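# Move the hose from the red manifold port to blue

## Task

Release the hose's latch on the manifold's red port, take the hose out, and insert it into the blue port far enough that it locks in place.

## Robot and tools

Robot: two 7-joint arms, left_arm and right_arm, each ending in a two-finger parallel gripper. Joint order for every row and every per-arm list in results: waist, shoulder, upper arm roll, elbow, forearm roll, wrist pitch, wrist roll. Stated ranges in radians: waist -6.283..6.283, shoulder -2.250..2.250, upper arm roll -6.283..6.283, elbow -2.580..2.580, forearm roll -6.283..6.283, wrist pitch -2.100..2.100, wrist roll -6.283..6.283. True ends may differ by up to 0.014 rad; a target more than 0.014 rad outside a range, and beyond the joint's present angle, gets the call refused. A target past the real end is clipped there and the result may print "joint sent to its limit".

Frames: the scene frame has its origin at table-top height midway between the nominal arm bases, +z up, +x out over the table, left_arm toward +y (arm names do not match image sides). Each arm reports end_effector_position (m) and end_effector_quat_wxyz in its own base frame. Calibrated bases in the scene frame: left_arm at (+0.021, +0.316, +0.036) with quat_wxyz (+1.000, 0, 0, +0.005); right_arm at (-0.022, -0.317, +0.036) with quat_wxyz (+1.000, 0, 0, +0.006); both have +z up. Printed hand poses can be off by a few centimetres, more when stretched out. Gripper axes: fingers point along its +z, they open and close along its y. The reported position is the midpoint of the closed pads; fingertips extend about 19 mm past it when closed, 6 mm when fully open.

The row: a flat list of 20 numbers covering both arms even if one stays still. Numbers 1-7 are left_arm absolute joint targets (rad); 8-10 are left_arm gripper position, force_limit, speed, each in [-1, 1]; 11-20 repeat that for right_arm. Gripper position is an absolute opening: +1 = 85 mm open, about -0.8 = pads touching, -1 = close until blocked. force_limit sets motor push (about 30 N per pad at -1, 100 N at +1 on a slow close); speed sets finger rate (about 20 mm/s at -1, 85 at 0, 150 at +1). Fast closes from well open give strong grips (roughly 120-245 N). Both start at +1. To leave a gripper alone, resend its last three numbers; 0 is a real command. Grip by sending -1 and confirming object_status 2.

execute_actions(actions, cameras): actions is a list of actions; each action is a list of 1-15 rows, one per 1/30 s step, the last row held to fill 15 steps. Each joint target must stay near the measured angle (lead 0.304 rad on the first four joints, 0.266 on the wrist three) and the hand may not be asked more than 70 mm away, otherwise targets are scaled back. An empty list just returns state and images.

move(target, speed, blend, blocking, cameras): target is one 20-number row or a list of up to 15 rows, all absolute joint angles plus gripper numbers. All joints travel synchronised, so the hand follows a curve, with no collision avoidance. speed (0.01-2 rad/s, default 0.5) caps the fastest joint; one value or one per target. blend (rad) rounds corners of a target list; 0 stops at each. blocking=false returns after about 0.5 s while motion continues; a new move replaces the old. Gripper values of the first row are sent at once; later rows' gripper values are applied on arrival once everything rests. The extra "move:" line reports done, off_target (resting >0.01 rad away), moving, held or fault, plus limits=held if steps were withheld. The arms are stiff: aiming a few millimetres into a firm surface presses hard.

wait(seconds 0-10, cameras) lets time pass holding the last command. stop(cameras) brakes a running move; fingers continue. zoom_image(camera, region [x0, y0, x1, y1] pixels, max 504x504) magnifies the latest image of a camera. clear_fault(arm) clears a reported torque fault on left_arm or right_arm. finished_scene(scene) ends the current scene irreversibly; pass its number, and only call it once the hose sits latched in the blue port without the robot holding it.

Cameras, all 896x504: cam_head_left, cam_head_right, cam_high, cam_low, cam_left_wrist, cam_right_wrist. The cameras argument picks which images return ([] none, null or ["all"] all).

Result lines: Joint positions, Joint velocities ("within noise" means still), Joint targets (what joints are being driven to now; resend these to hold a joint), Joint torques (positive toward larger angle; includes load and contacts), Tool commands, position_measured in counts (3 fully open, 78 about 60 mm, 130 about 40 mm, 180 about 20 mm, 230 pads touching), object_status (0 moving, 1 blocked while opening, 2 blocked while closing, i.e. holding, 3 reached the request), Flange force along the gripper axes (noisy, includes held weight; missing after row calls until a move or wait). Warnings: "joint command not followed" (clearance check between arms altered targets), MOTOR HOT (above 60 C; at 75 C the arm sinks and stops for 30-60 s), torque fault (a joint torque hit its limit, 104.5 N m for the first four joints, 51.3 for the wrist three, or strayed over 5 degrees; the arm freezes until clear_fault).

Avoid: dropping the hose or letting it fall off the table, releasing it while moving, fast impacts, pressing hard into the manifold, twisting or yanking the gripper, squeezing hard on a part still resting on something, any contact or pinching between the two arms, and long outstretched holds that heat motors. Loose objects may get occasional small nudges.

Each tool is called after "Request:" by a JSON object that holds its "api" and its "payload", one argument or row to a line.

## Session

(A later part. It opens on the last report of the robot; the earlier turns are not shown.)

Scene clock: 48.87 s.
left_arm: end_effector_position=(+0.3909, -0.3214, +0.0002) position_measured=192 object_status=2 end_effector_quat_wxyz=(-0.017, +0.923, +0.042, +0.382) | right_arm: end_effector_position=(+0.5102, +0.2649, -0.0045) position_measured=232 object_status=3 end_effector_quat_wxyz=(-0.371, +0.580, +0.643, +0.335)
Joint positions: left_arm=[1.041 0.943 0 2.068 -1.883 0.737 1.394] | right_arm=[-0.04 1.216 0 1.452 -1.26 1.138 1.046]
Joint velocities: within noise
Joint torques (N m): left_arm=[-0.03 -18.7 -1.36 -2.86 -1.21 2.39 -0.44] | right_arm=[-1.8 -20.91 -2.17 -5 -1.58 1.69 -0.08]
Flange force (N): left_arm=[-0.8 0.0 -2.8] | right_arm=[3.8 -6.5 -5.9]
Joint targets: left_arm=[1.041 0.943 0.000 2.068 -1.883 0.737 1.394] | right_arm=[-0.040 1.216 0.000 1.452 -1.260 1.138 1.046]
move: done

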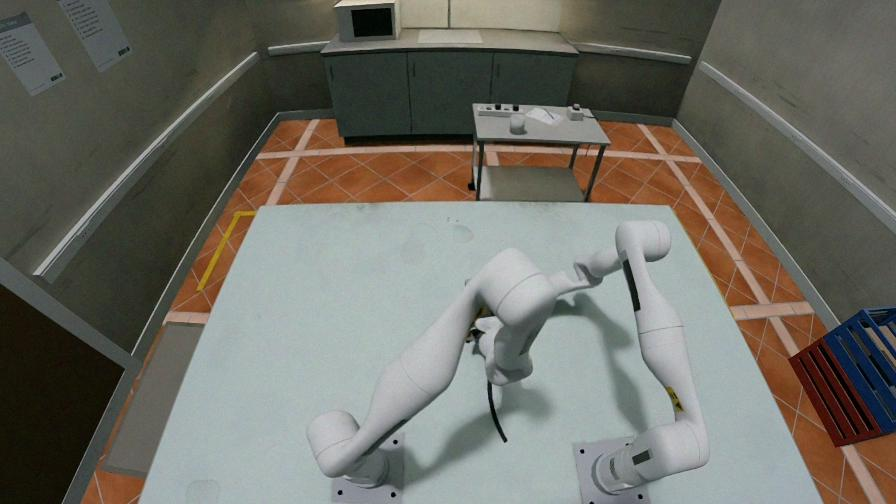

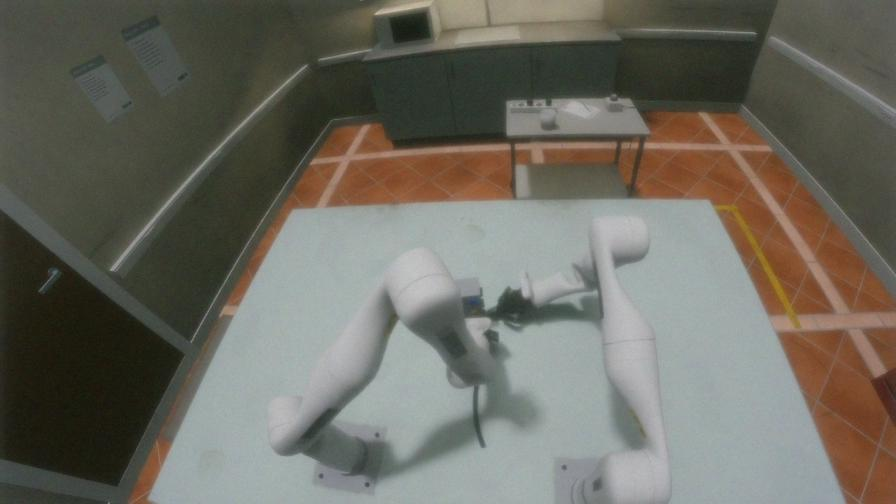

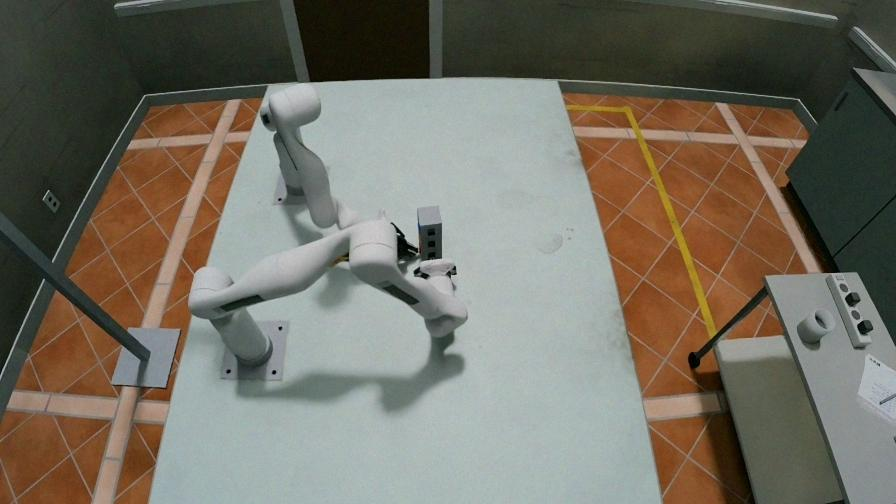

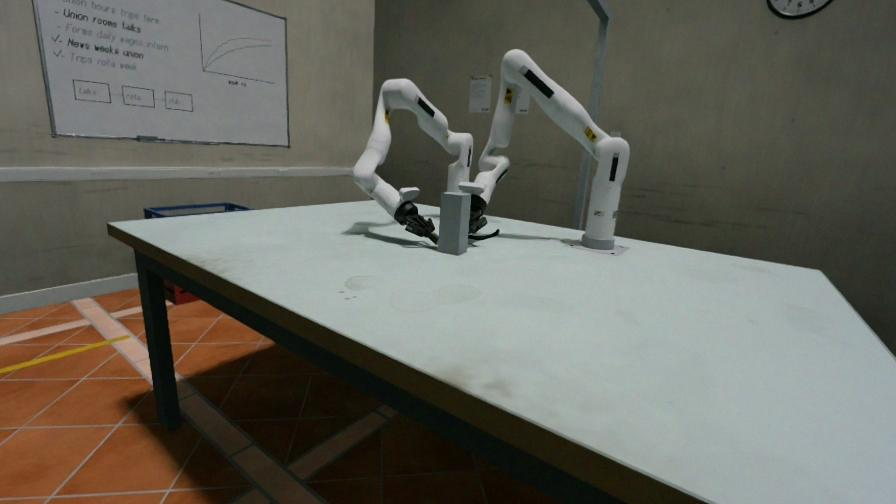

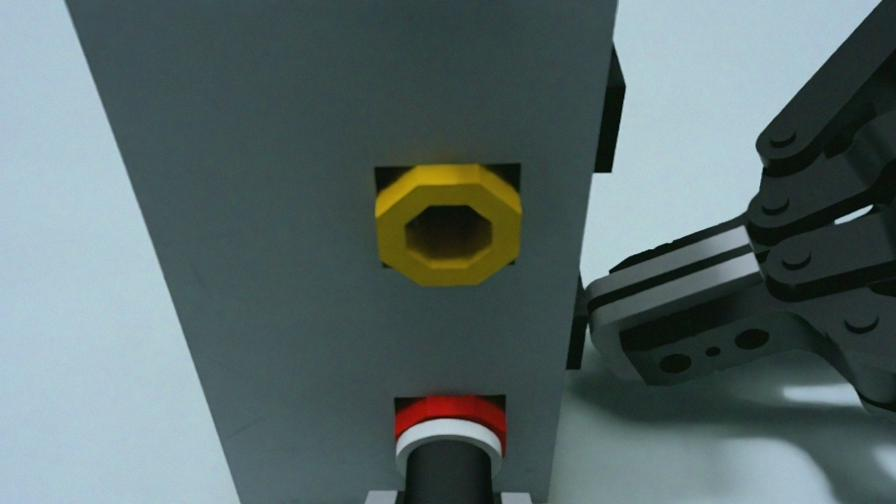

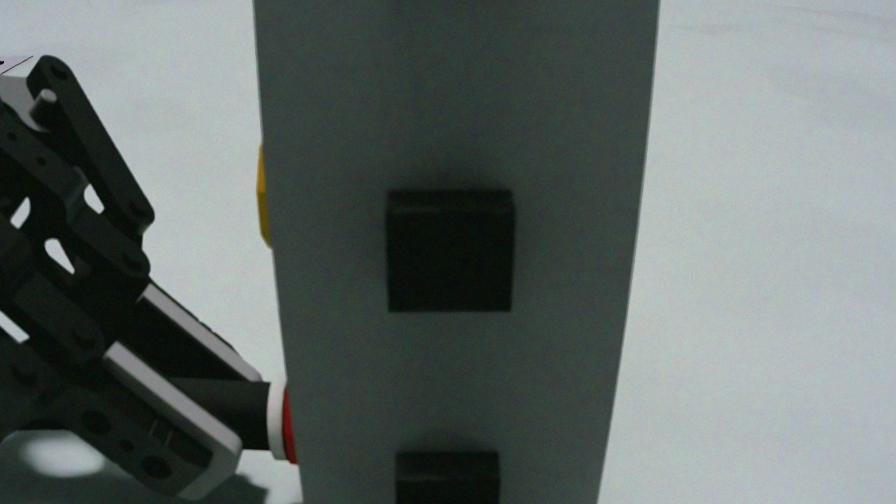

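Request:
{"api": "move", "payload": {
  "target": [1.0407,0.9427,0,2.068,-1.8827,0.7371,1.3942,-1,-0.4,-1,-0.0470,1.2163,0,1.4532,-1.2667,1.1339,1.0458,-1,-1,0],
  "speed": 0.05,
  "cameras": ["cam_left_wrist"]
}}

Request:
{"api": "move", "payload": {
  "target": [1.0407,0.9427,0,2.068,-1.8827,0.7371,1.3942,-1,-0.4,-1,-0.0543,1.2169,0,1.4541,-1.2733,1.1301,1.0460,-1,-1,0],
  "speed": 0.05,
  "cameras": ["cam_left_wrist"]
}}

Scene clock: 52.60 s.
left_arm: end_effector_position=(+0.3909, -0.3214, +0.0002) position_measured=192 object_status=2 end_effector_quat_wxyz=(-0.017, +0.923, +0.042, +0.382) | right_arm: end_effector_position=(+0.5099, +0.2687, -0.0050) position_measured=232 object_status=3 end_effector_quat_wxyz=(-0.371, +0.580, +0.643, +0.335)
Joint positions: left_arm=[1.041 0.943 0 2.068 -1.883 0.737 1.394] | right_arm=[-0.047 1.216 0 1.453 -1.267 1.134 1.046]
Joint velocities: within noise
Joint torques (N m): left_arm=[0.01 -18.86 -1.54 -3.19 -1.25 2.58 -0.43] | right_arm=[-9.02 -19.13 -7.11 -4.84 -2.29 2.22 -0.24]
Flange force (N): left_arm=[-1.0 -0.7 -2.9] | right_arm=[-0.1 -8.7 -19.8]
Joint targets: left_arm=[1.041 0.943 0.000 2.068 -1.883 0.737 1.394] | right_arm=[-0.047 1.216 0.000 1.453 -1.267 1.134 1.046]
move: done
Images, in order (width x height): cam_left_wrist 896x504.

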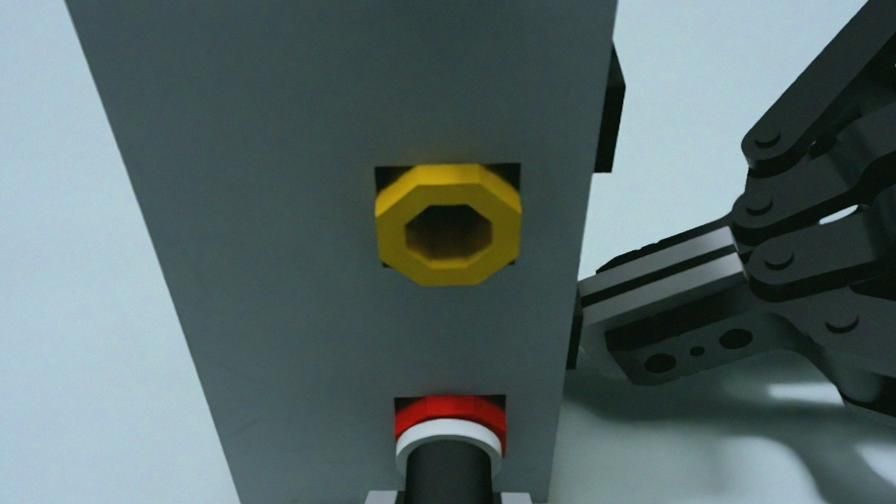

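Scene clock: 53.30 s.
left_arm: end_effector_position=(+0.3909, -0.3214, +0.0002) position_measured=192 object_status=2 end_effector_quat_wxyz=(-0.017, +0.923, +0.042, +0.382) | right_arm: end_effector_position=(+0.5096, +0.2724, -0.0055) position_measured=232 object_status=3 end_effector_quat_wxyz=(-0.371, +0.580, +0.643, +0.334)
Joint positions: left_arm=[1.041 0.943 0 2.068 -1.883 0.737 1.394] | right_arm=[-0.054 1.217 0 1.454 -1.273 1.13 1.046]
Joint velocities: within noise
Joint torques (N m): left_arm=[-2.95 -18.96 -4.7 -5.5 -1.73 3.84 -0.48] | right_arm=[-24.16 -16.11 -17.86 -5.44 -4.77 3.31 -0.26]
Flange force (N): left_arm=[-6.1 -1.8 -11.8] | right_arm=[-8.5 -13.8 -50.0]
Joint targets: left_arm=[1.041 0.943 0.000 2.068 -1.883 0.737 1.394] | right_arm=[-0.054 1.217 0.000 1.454 -1.273 1.130 1.046]
move: done
Images, in order (width x height): cam_left_wrist 896x504.

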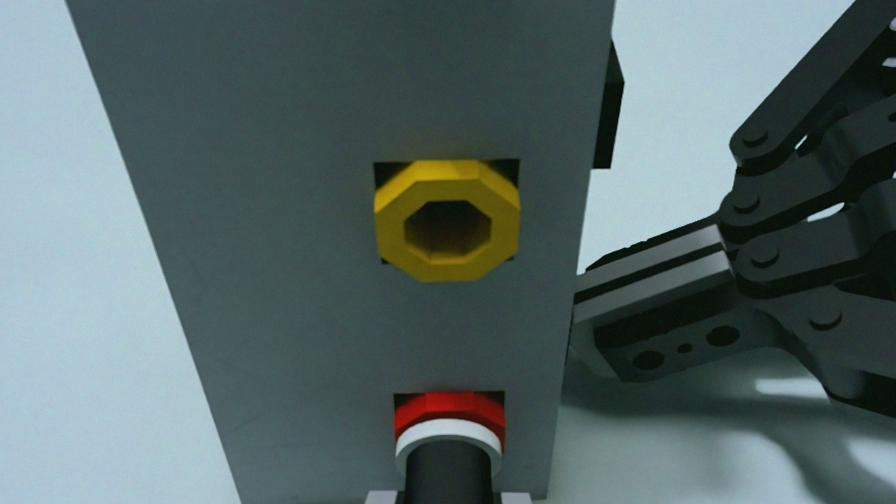

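Request:
{"api": "move", "payload": {
  "target": [1.0533,0.9423,0,2.0728,-1.8744,0.7395,1.3999,-1,-0.4,-1,-0.0543,1.2169,0,1.4541,-1.2733,1.1301,1.0460,-1,-1,0],
  "speed": 0.05,
  "cameras": ["cam_left_wrist","cam_high"]
}}

Scene clock: 54.73 s.
left_arm: end_effector_position=(+0.3858, -0.3223, +0.0001) position_measured=192 object_status=2 end_effector_quat_wxyz=(-0.017, +0.923, +0.042, +0.382) | right_arm: end_effector_position=(+0.5095, +0.2726, -0.0055) position_measured=232 object_status=3 end_effector_quat_wxyz=(-0.371, +0.580, +0.643, +0.335)
Joint positions: left_arm=[1.053 0.942 0 2.073 -1.874 0.739 1.4] | right_arm=[-0.054 1.217 0 1.454 -1.273 1.13 1.046]
Joint velocities: within noise
Joint torques (N m): left_arm=[-0.84 -18.88 -2.55 -4.71 -1.77 2.94 -0.48] | right_arm=[-25.39 -15.82 -18.74 -5.23 -4.95 3.51 -0.3]
Flange force (N): left_arm=[-2.9 -2.4 -7.5] | right_arm=[-9.4 -13.5 -52.2]
Joint targets: left_arm=[1.053 0.942 0.000 2.073 -1.874 0.739 1.400] | right_arm=[-0.054 1.217 0.000 1.454 -1.273 1.130 1.046]
move: done
Images, in order (width x height): cam_high 896x504, cam_left_wrist 896x504.

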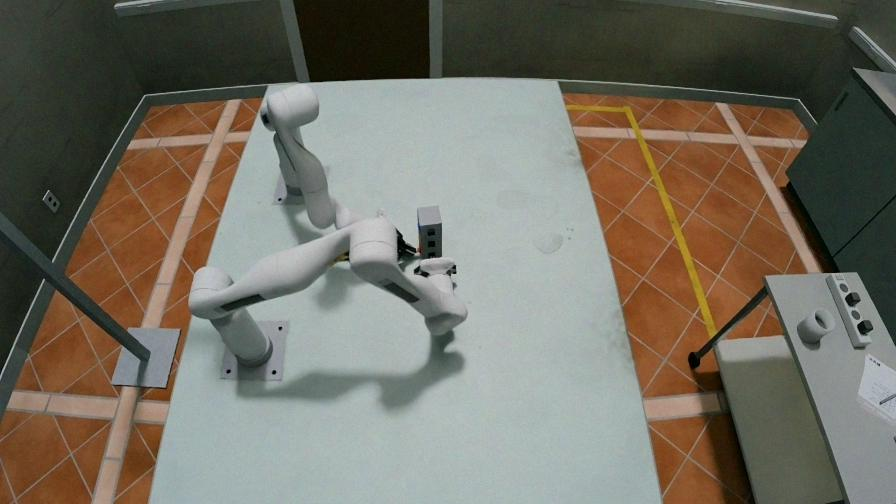

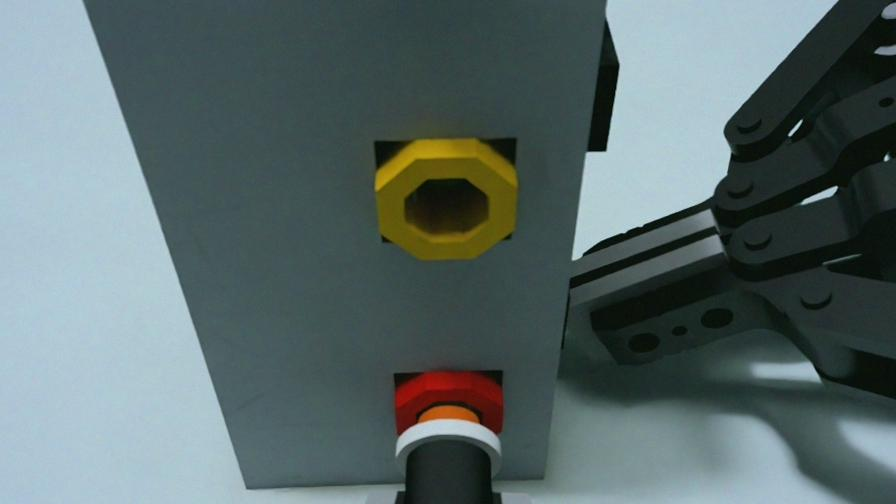

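Request:
{"api": "move", "payload": {
  "target": [1.1010,0.9406,0,2.0913,-1.8428,0.7487,1.4217,-1,-0.4,-1,-0.0543,1.2169,0,1.4541,-1.2733,1.1301,1.0460,-1,-1,0],
  "speed": 0.1,
  "cameras": ["cam_left_wrist","cam_high"]
}}

Scene clock: 55.67 s.
left_arm: end_effector_position=(+0.3665, -0.3249, -0.0002) position_measured=192 object_status=2 end_effector_quat_wxyz=(-0.017, +0.923, +0.042, +0.382) | right_arm: end_effector_position=(+0.5095, +0.2726, -0.0055) position_measured=232 object_status=3 end_effector_quat_wxyz=(-0.371, +0.580, +0.643, +0.335)
Joint positions: left_arm=[1.101 0.941 0 2.091 -1.843 0.749 1.422] | right_arm=[-0.054 1.217 0 1.454 -1.273 1.13 1.046]
Joint velocities: within noise
Joint torques (N m): left_arm=[0.24 -18.18 -1.27 -0.89 -0.51 2.28 -0.36] | right_arm=[-25.56 -15.9 -18.77 -5.38 -4.99 3.51 -0.26]
Flange force (N): left_arm=[0.2 2.3 0.8] | right_arm=[-9.5 -13.9 -52.5]
Joint targets: left_arm=[1.101 0.941 0.000 2.091 -1.843 0.749 1.422] | right_arm=[-0.054 1.217 0.000 1.454 -1.273 1.130 1.046]
move: done
Images, in order (width x height): cam_high 896x504, cam_left_wrist 896x504.

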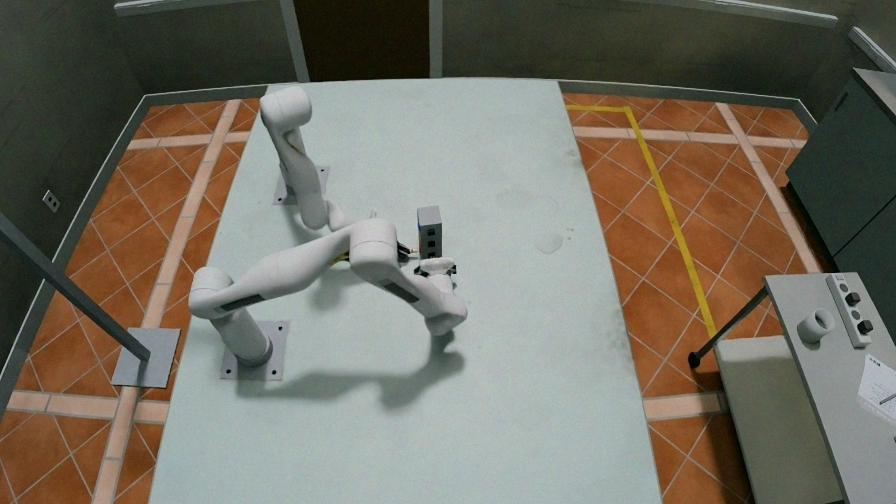

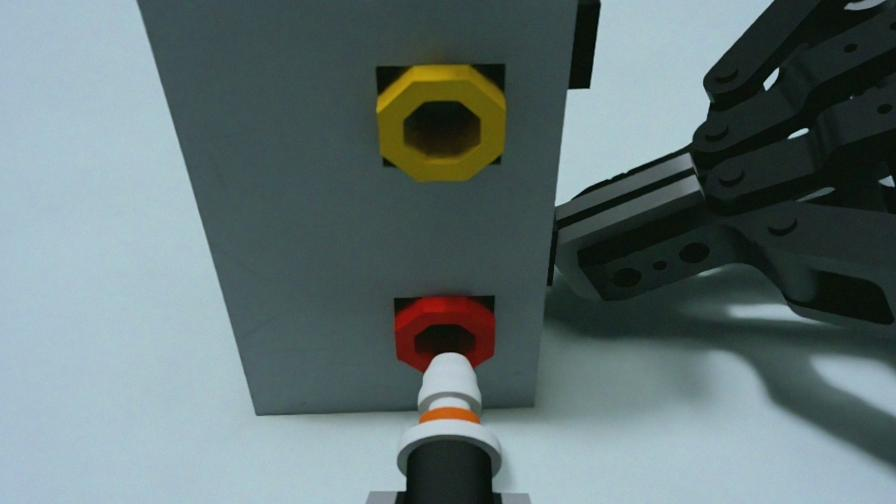

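Request:
{"api": "move", "payload": {
  "target": [
    [1.1913,0.9374,0,2.1261,-1.7831,0.766,1.4627,-1,-0.4,-1,-0.0543,1.2169,0,1.4541,-1.2733,1.1301,1.0460,-1,-1,0],
    [1.1913,0.9374,0,2.1261,-1.7831,0.766,1.4627,-1,-0.4,-1,-0.0396,1.2158,0,1.4522,-1.2601,1.1377,1.0456,-1,-1,0],
    [1.1913,0.9374,0,2.1261,-1.7831,0.766,1.4627,-1,-0.4,-1,0.0939,1.2056,0,1.4348,-1.1408,1.206,1.042,-1,-1,0],
    [1.1913,0.9374,0,2.1261,-1.7831,0.766,1.4627,-1,-0.4,-1,0.4265,1.013,0,1.641,-1.049,1.448,1.124,-1,-1,0]
  ],
  "speed": [0.15,0.08,0.3,0.5]
}}

Request:
{"api": "zoom_image", "payload": {
  "camera": "cam_left_wrist",
  "region": [196, 180, 700, 504]
}}

Scene clock: 59.00 s.
left_arm: end_effector_position=(+0.3311, -0.3267, +0.0003) position_measured=192 object_status=2 end_effector_quat_wxyz=(-0.017, +0.923, +0.042, +0.382) | right_arm: end_effector_position=(+0.4518, +0.0618, +0.1238) position_measured=232 object_status=3 end_effector_quat_wxyz=(-0.404, +0.582, +0.576, +0.408)
Joint positions: left_arm=[1.191 0.937 0 2.126 -1.783 0.766 1.463] | right_arm=[0.426 1.013 0 1.641 -1.049 1.448 1.124]
Joint velocities: within noise
Joint torques (N m): left_arm=[0.22 -17.7 -1.23 -0.4 -0.51 2.25 -0.33] | right_arm=[-1.86 -18.3 -2 -4.26 -1.56 1.85 -0.13]
Flange force (N): left_arm=[0.0 2.7 0.5] | right_arm=[4.9 -7.4 -3.2]
Joint targets: left_arm=[1.191 0.937 0.000 2.126 -1.783 0.766 1.463] | right_arm=[0.426 1.013 0.000 1.641 -1.049 1.448 1.124]
move: done

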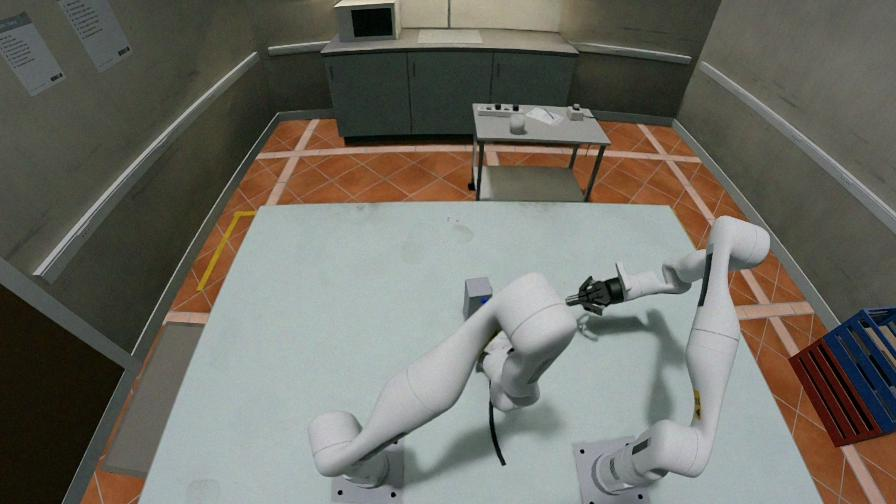

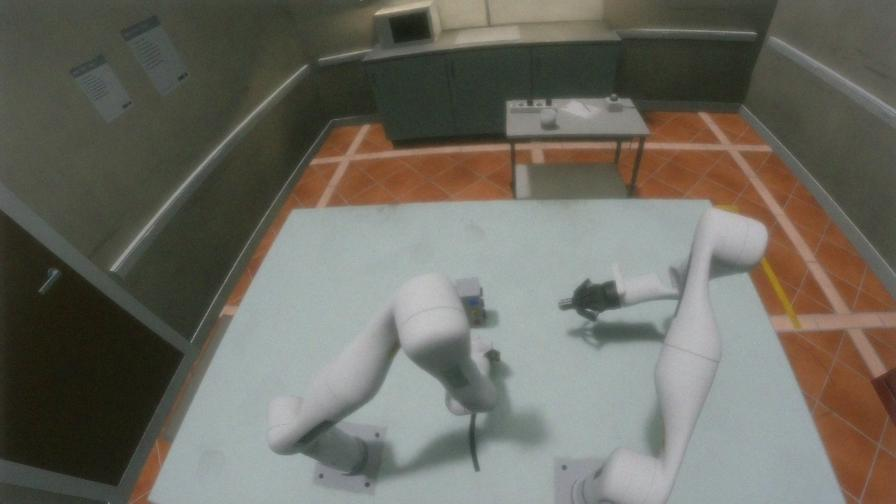

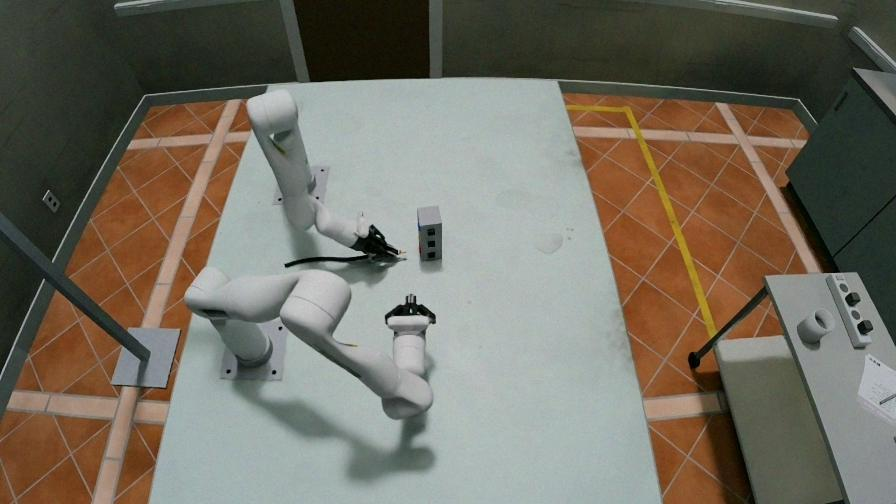

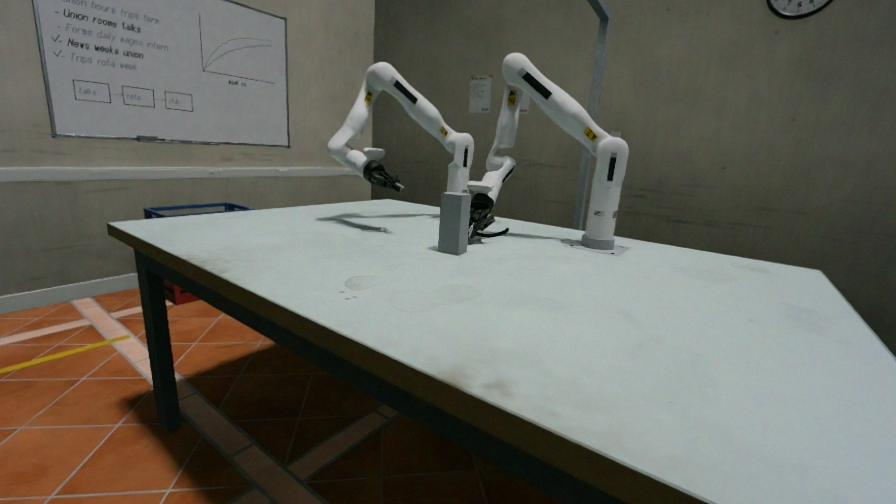

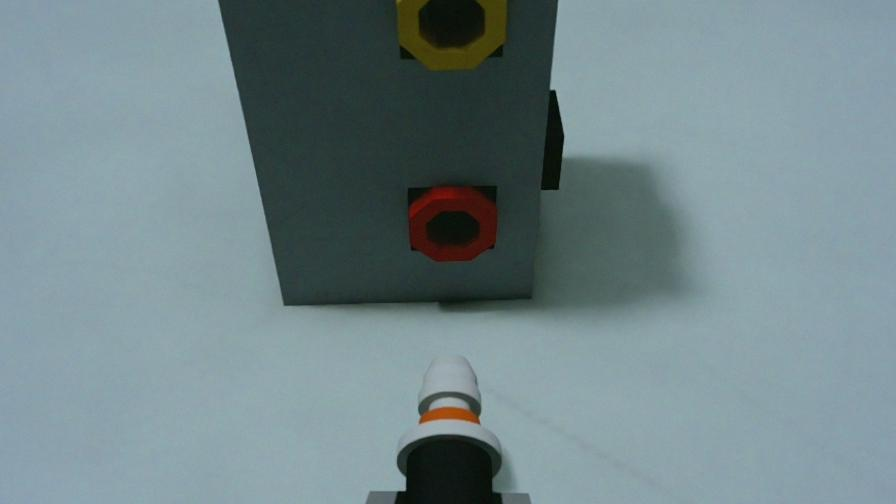

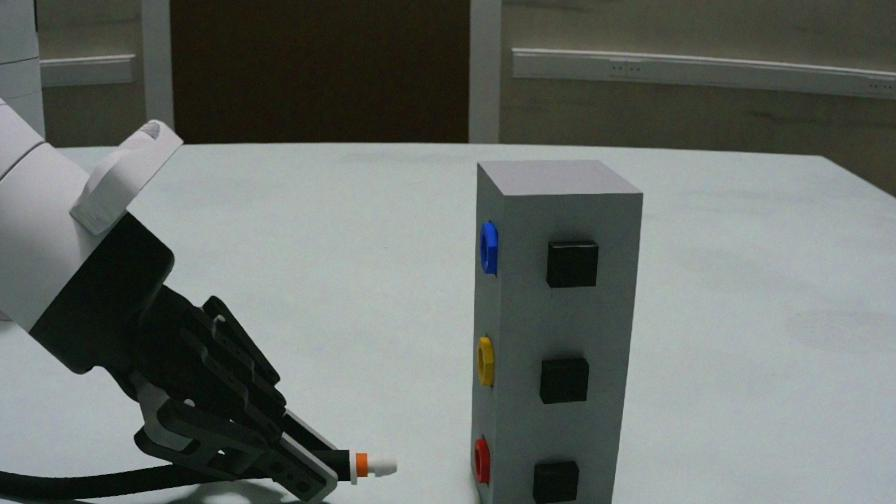

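Scaled by 1.000.

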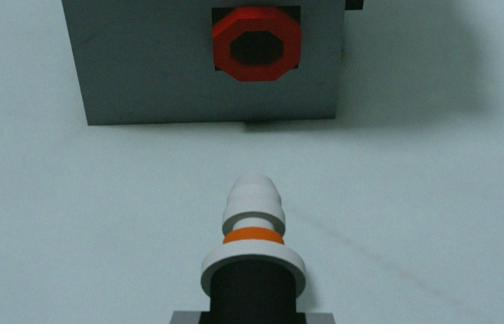

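Request:
{"api": "move", "payload": {
  "target": [1.1521,0.638,0,2.123,-1.4952,0.7355,1.0193,-1,-0.4,-1,0.4265,1.013,0,1.641,-1.049,1.448,1.124,-1,-1,0],
  "speed": 0.3
}}

Request:
{"api": "zoom_image", "payload": {
  "camera": "cam_right_wrist",
  "region": [200, 150, 650, 404]
}}

Scene clock: 61.97 s.
left_arm: end_effector_position=(+0.3460, -0.3256, +0.1106) position_measured=192 object_status=2 end_effector_quat_wxyz=(-0.017, +0.923, +0.041, +0.382) | right_arm: end_effector_position=(+0.4518, +0.0618, +0.1238) position_measured=232 object_status=3 end_effector_quat_wxyz=(-0.404, +0.582, +0.576, +0.408)
Joint positions: left_arm=[1.152 0.638 0 2.123 -1.495 0.735 1.019] | right_arm=[0.426 1.013 0 1.641 -1.049 1.448 1.124]
Joint velocities: within noise
Joint torques (N m): left_arm=[0.06 -16.25 -0.95 -3.16 -1.03 2.03 -0.36] | right_arm=[-1.81 -18.47 -1.99 -4.15 -1.49 1.87 -0.16]
Flange force (N): left_arm=[0.0 2.4 0.5] | right_arm=[4.5 -6.8 -3.0]
Joint targets: left_arm=[1.152 0.638 0.000 2.123 -1.495 0.735 1.019] | right_arm=[0.426 1.013 0.000 1.641 -1.049 1.448 1.124]
move: done

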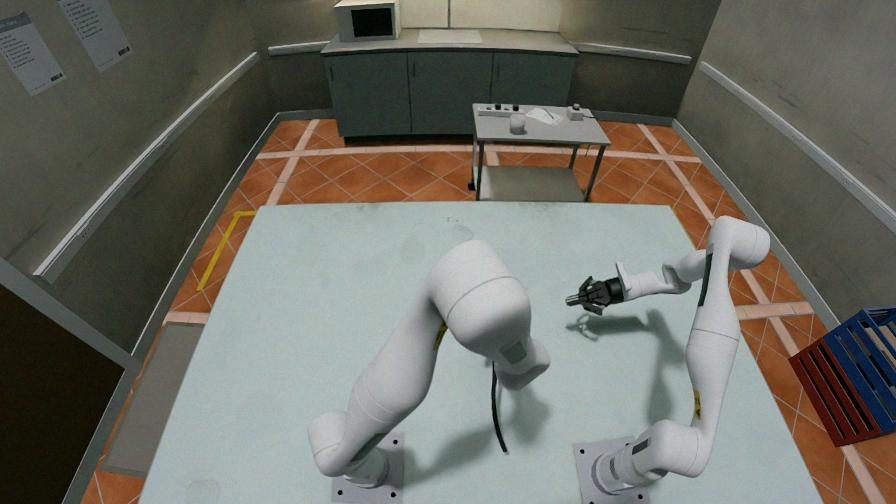

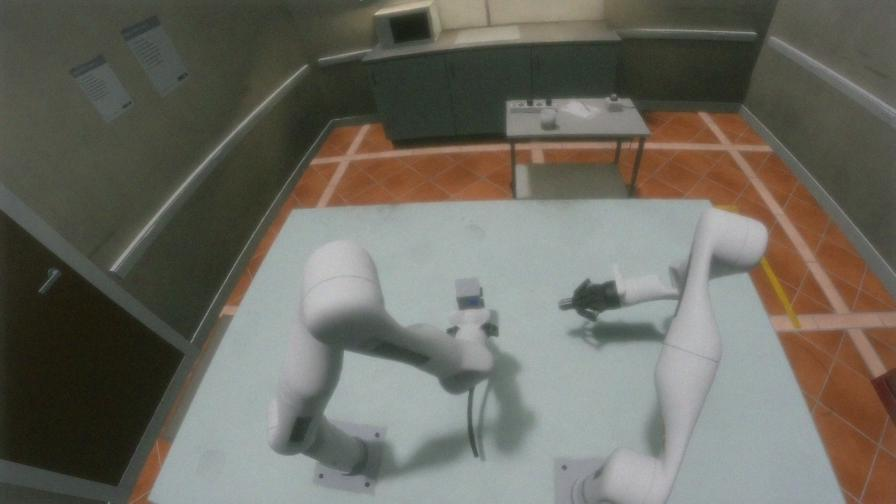

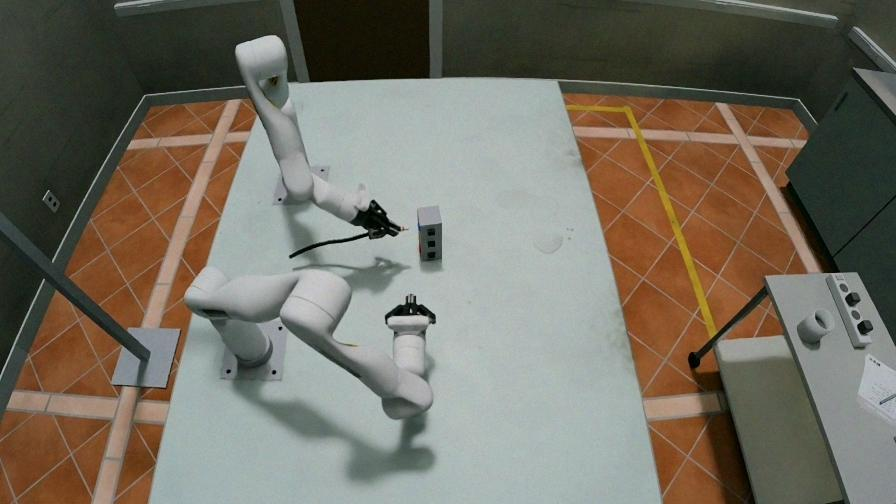

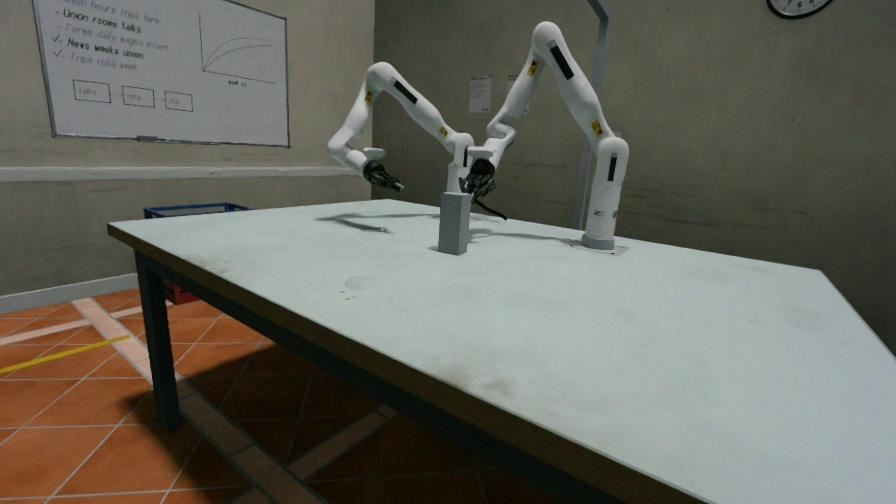

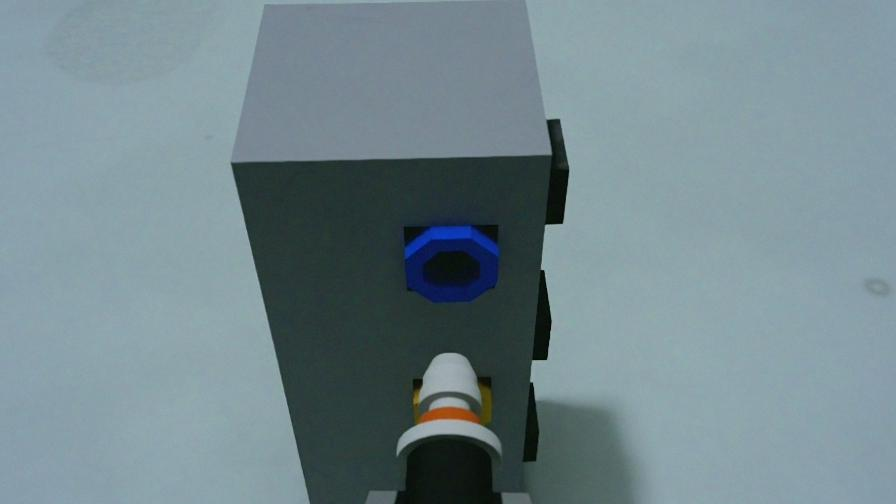

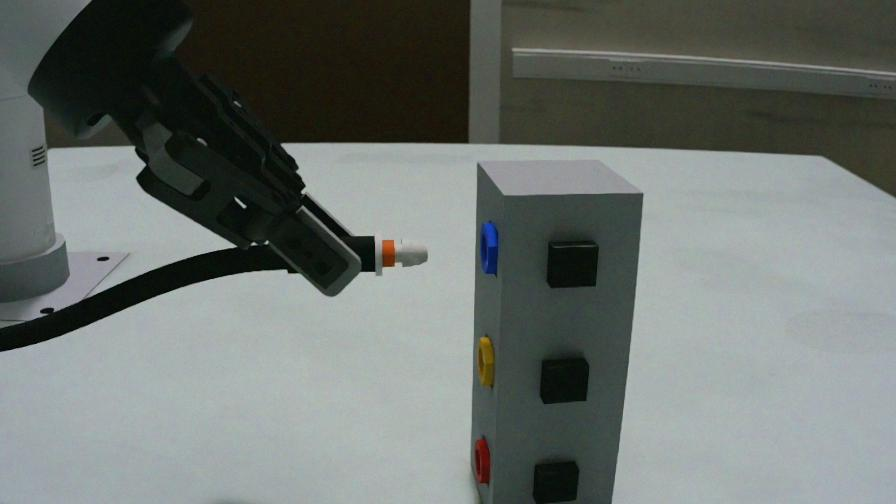

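Scaled by 1.120 from the camera's 896x504 image, which has a finer 1280x720 frame.

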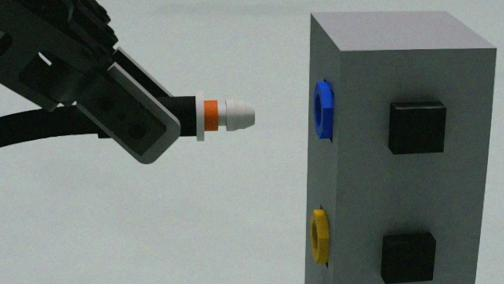

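Request:
{"api": "move", "payload": {
  "target": [1.1065,0.6412,0,2.1061,-1.521,0.7195,0.9974,-1,-0.4,-1,0.4265,1.013,0,1.641,-1.049,1.448,1.124,-1,-1,0],
  "speed": 0.1,
  "cameras": ["cam_left_wrist","cam_right_wrist"]
}}

Request:
{"api": "zoom_image", "payload": {
  "camera": "cam_right_wrist",
  "region": [360, 180, 540, 320]
}}

Request:
{"api": "zoom_image", "payload": {
  "camera": "cam_left_wrist",
  "region": [350, 290, 550, 504]
}}

Scene clock: 64.57 s.
left_arm: end_effector_position=(+0.3640, -0.3239, +0.1115) position_measured=192 object_status=2 end_effector_quat_wxyz=(-0.017, +0.923, +0.042, +0.382) | right_arm: end_effector_position=(+0.4518, +0.0618, +0.1238) position_measured=232 object_status=3 end_effector_quat_wxyz=(-0.404, +0.582, +0.576, +0.408)
Joint positions: left_arm=[1.106 0.641 0 2.106 -1.521 0.72 0.997] | right_arm=[0.426 1.013 0 1.641 -1.049 1.448 1.124]
Joint velocities: within noise
Joint torques (N m): left_arm=[0.1 -16.65 -0.86 -3.5 -1.09 1.99 -0.4] | right_arm=[-1.95 -18.41 -1.95 -4.27 -1.59 1.92 -0.15]
Flange force (N): left_arm=[-0.3 2.1 0.9] | right_arm=[4.6 -7.5 -3.1]
Joint targets: left_arm=[1.106 0.641 0.000 2.106 -1.521 0.720 0.997] | right_arm=[0.426 1.013 0.000 1.641 -1.049 1.448 1.124]
move: done
Images, in order (width x height): cam_left_wrist 896x504, cam_right_wrist 896x504.

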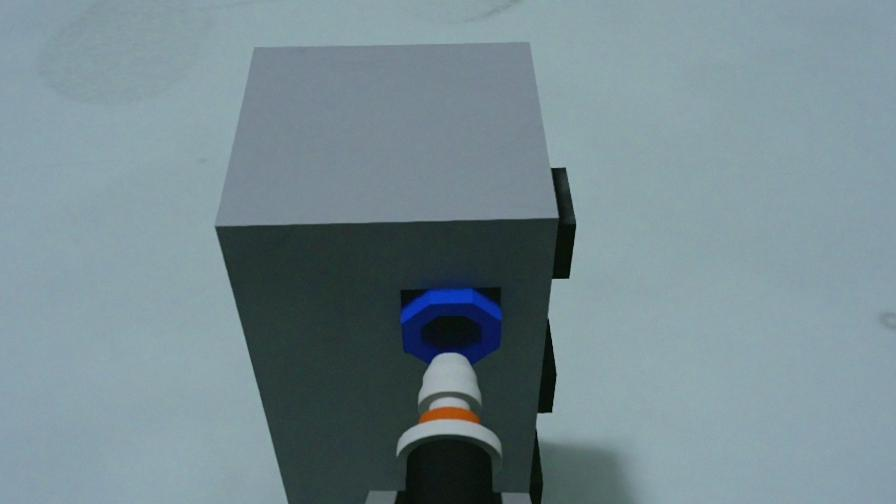

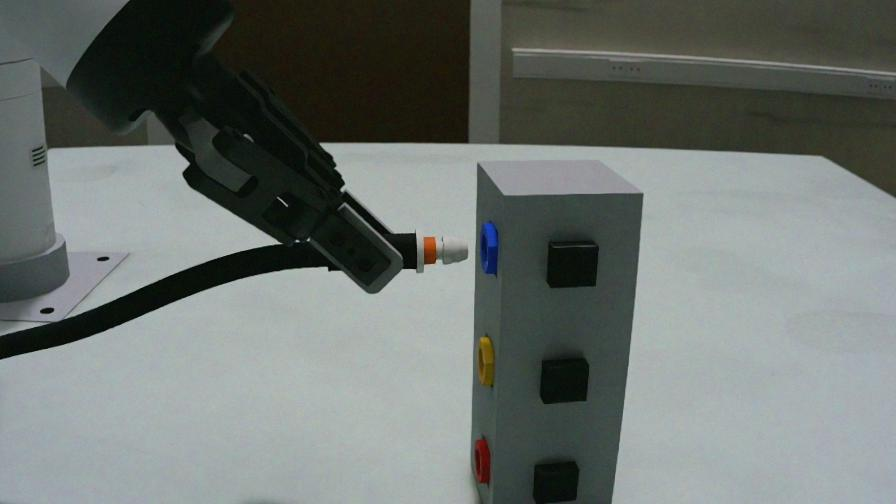

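Scaled by 2.800 from the camera's 896x504 image, which has a finer 1280x720 frame.

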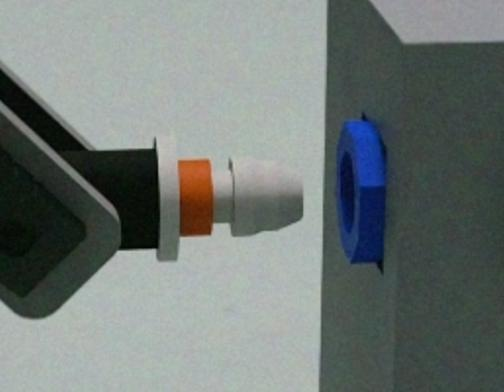

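Scaled by 2.355 from the camera's 896x504 image, which has a finer 1280x720 frame.

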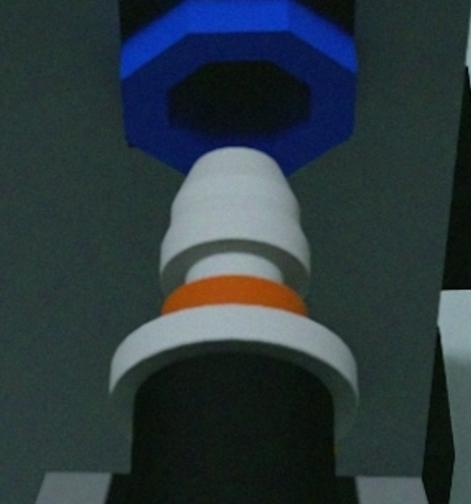

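Request:
{"api": "move", "payload": {
  "target": [1.0602,0.6481,0,2.0852,-1.5465,0.7018,0.9750,-1,-0.4,-1,0.4265,1.013,0,1.641,-1.049,1.448,1.124,-1,-1,0],
  "speed": 0.05,
  "cameras": ["cam_left_wrist","cam_right_wrist"]
}}

Request:
{"api": "zoom_image", "payload": {
  "camera": "cam_right_wrist",
  "region": [360, 180, 540, 320]
}}

Scene clock: 66.53 s.
left_arm: end_effector_position=(+0.3827, -0.3225, +0.1114) position_measured=192 object_status=2 end_effector_quat_wxyz=(-0.017, +0.923, +0.041, +0.382) | right_arm: end_effector_position=(+0.4518, +0.0618, +0.1238) position_measured=232 object_status=3 end_effector_quat_wxyz=(-0.404, +0.582, +0.576, +0.408)
Joint positions: left_arm=[1.06 0.648 0 2.085 -1.546 0.702 0.975] | right_arm=[0.427 1.013 0 1.641 -1.049 1.448 1.124]
Joint velocities: within noise
Joint torques (N m): left_arm=[-4.49 -17.9 -6.18 -10.46 -3.73 3.87 -0.5] | right_arm=[-1.79 -18.35 -1.88 -4.17 -1.59 1.89 -0.15]
Flange force (N): left_arm=[-12.1 -4.8 -16.1] | right_arm=[4.7 -7.0 -3.1]
Joint targets: left_arm=[1.060 0.648 0.000 2.085 -1.546 0.702 0.975] | right_arm=[0.427 1.013 0.000 1.641 -1.049 1.448 1.124]
move: done
Images, in order (width x height): cam_left_wrist 896x504, cam_right_wrist 896x504.

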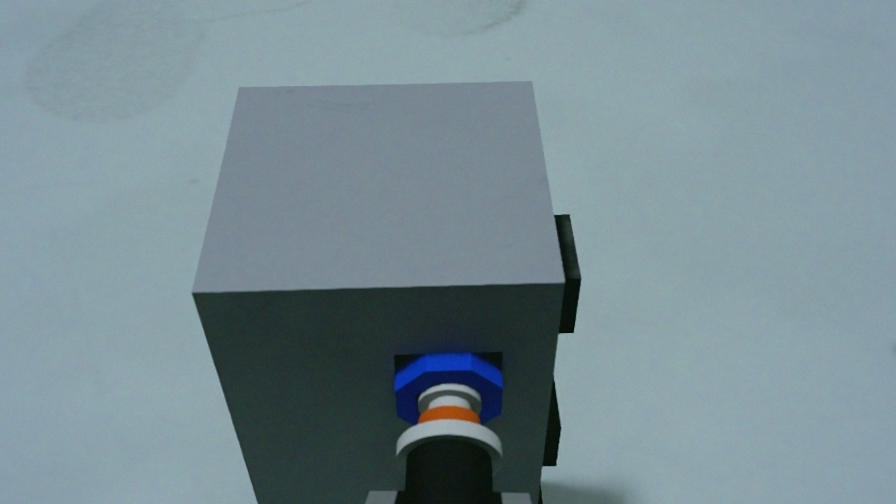

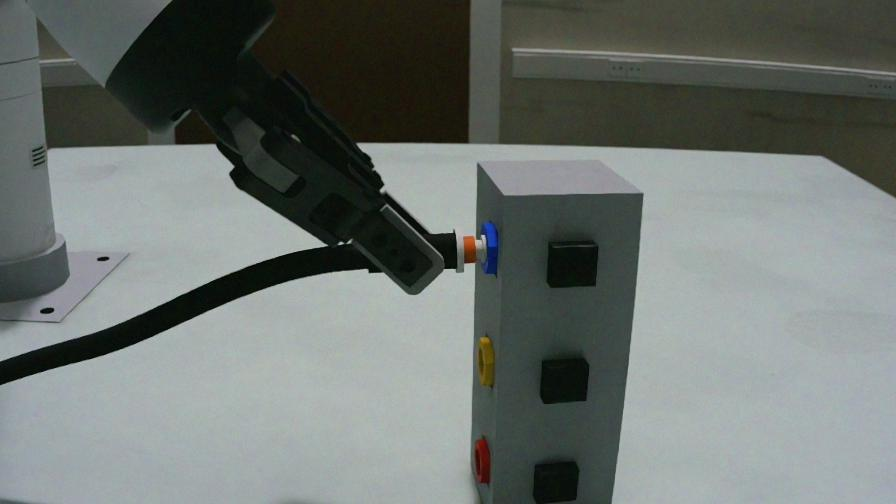

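Scaled by 2.800 from the camera's 896x504 image, which has a finer 1280x720 frame.

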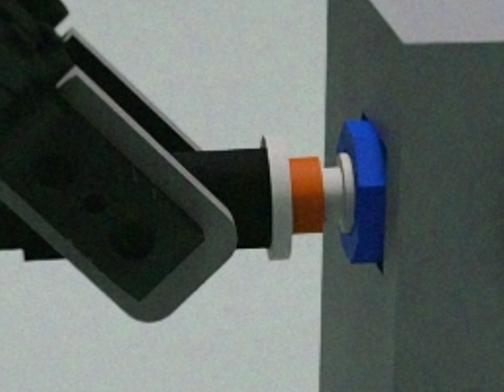

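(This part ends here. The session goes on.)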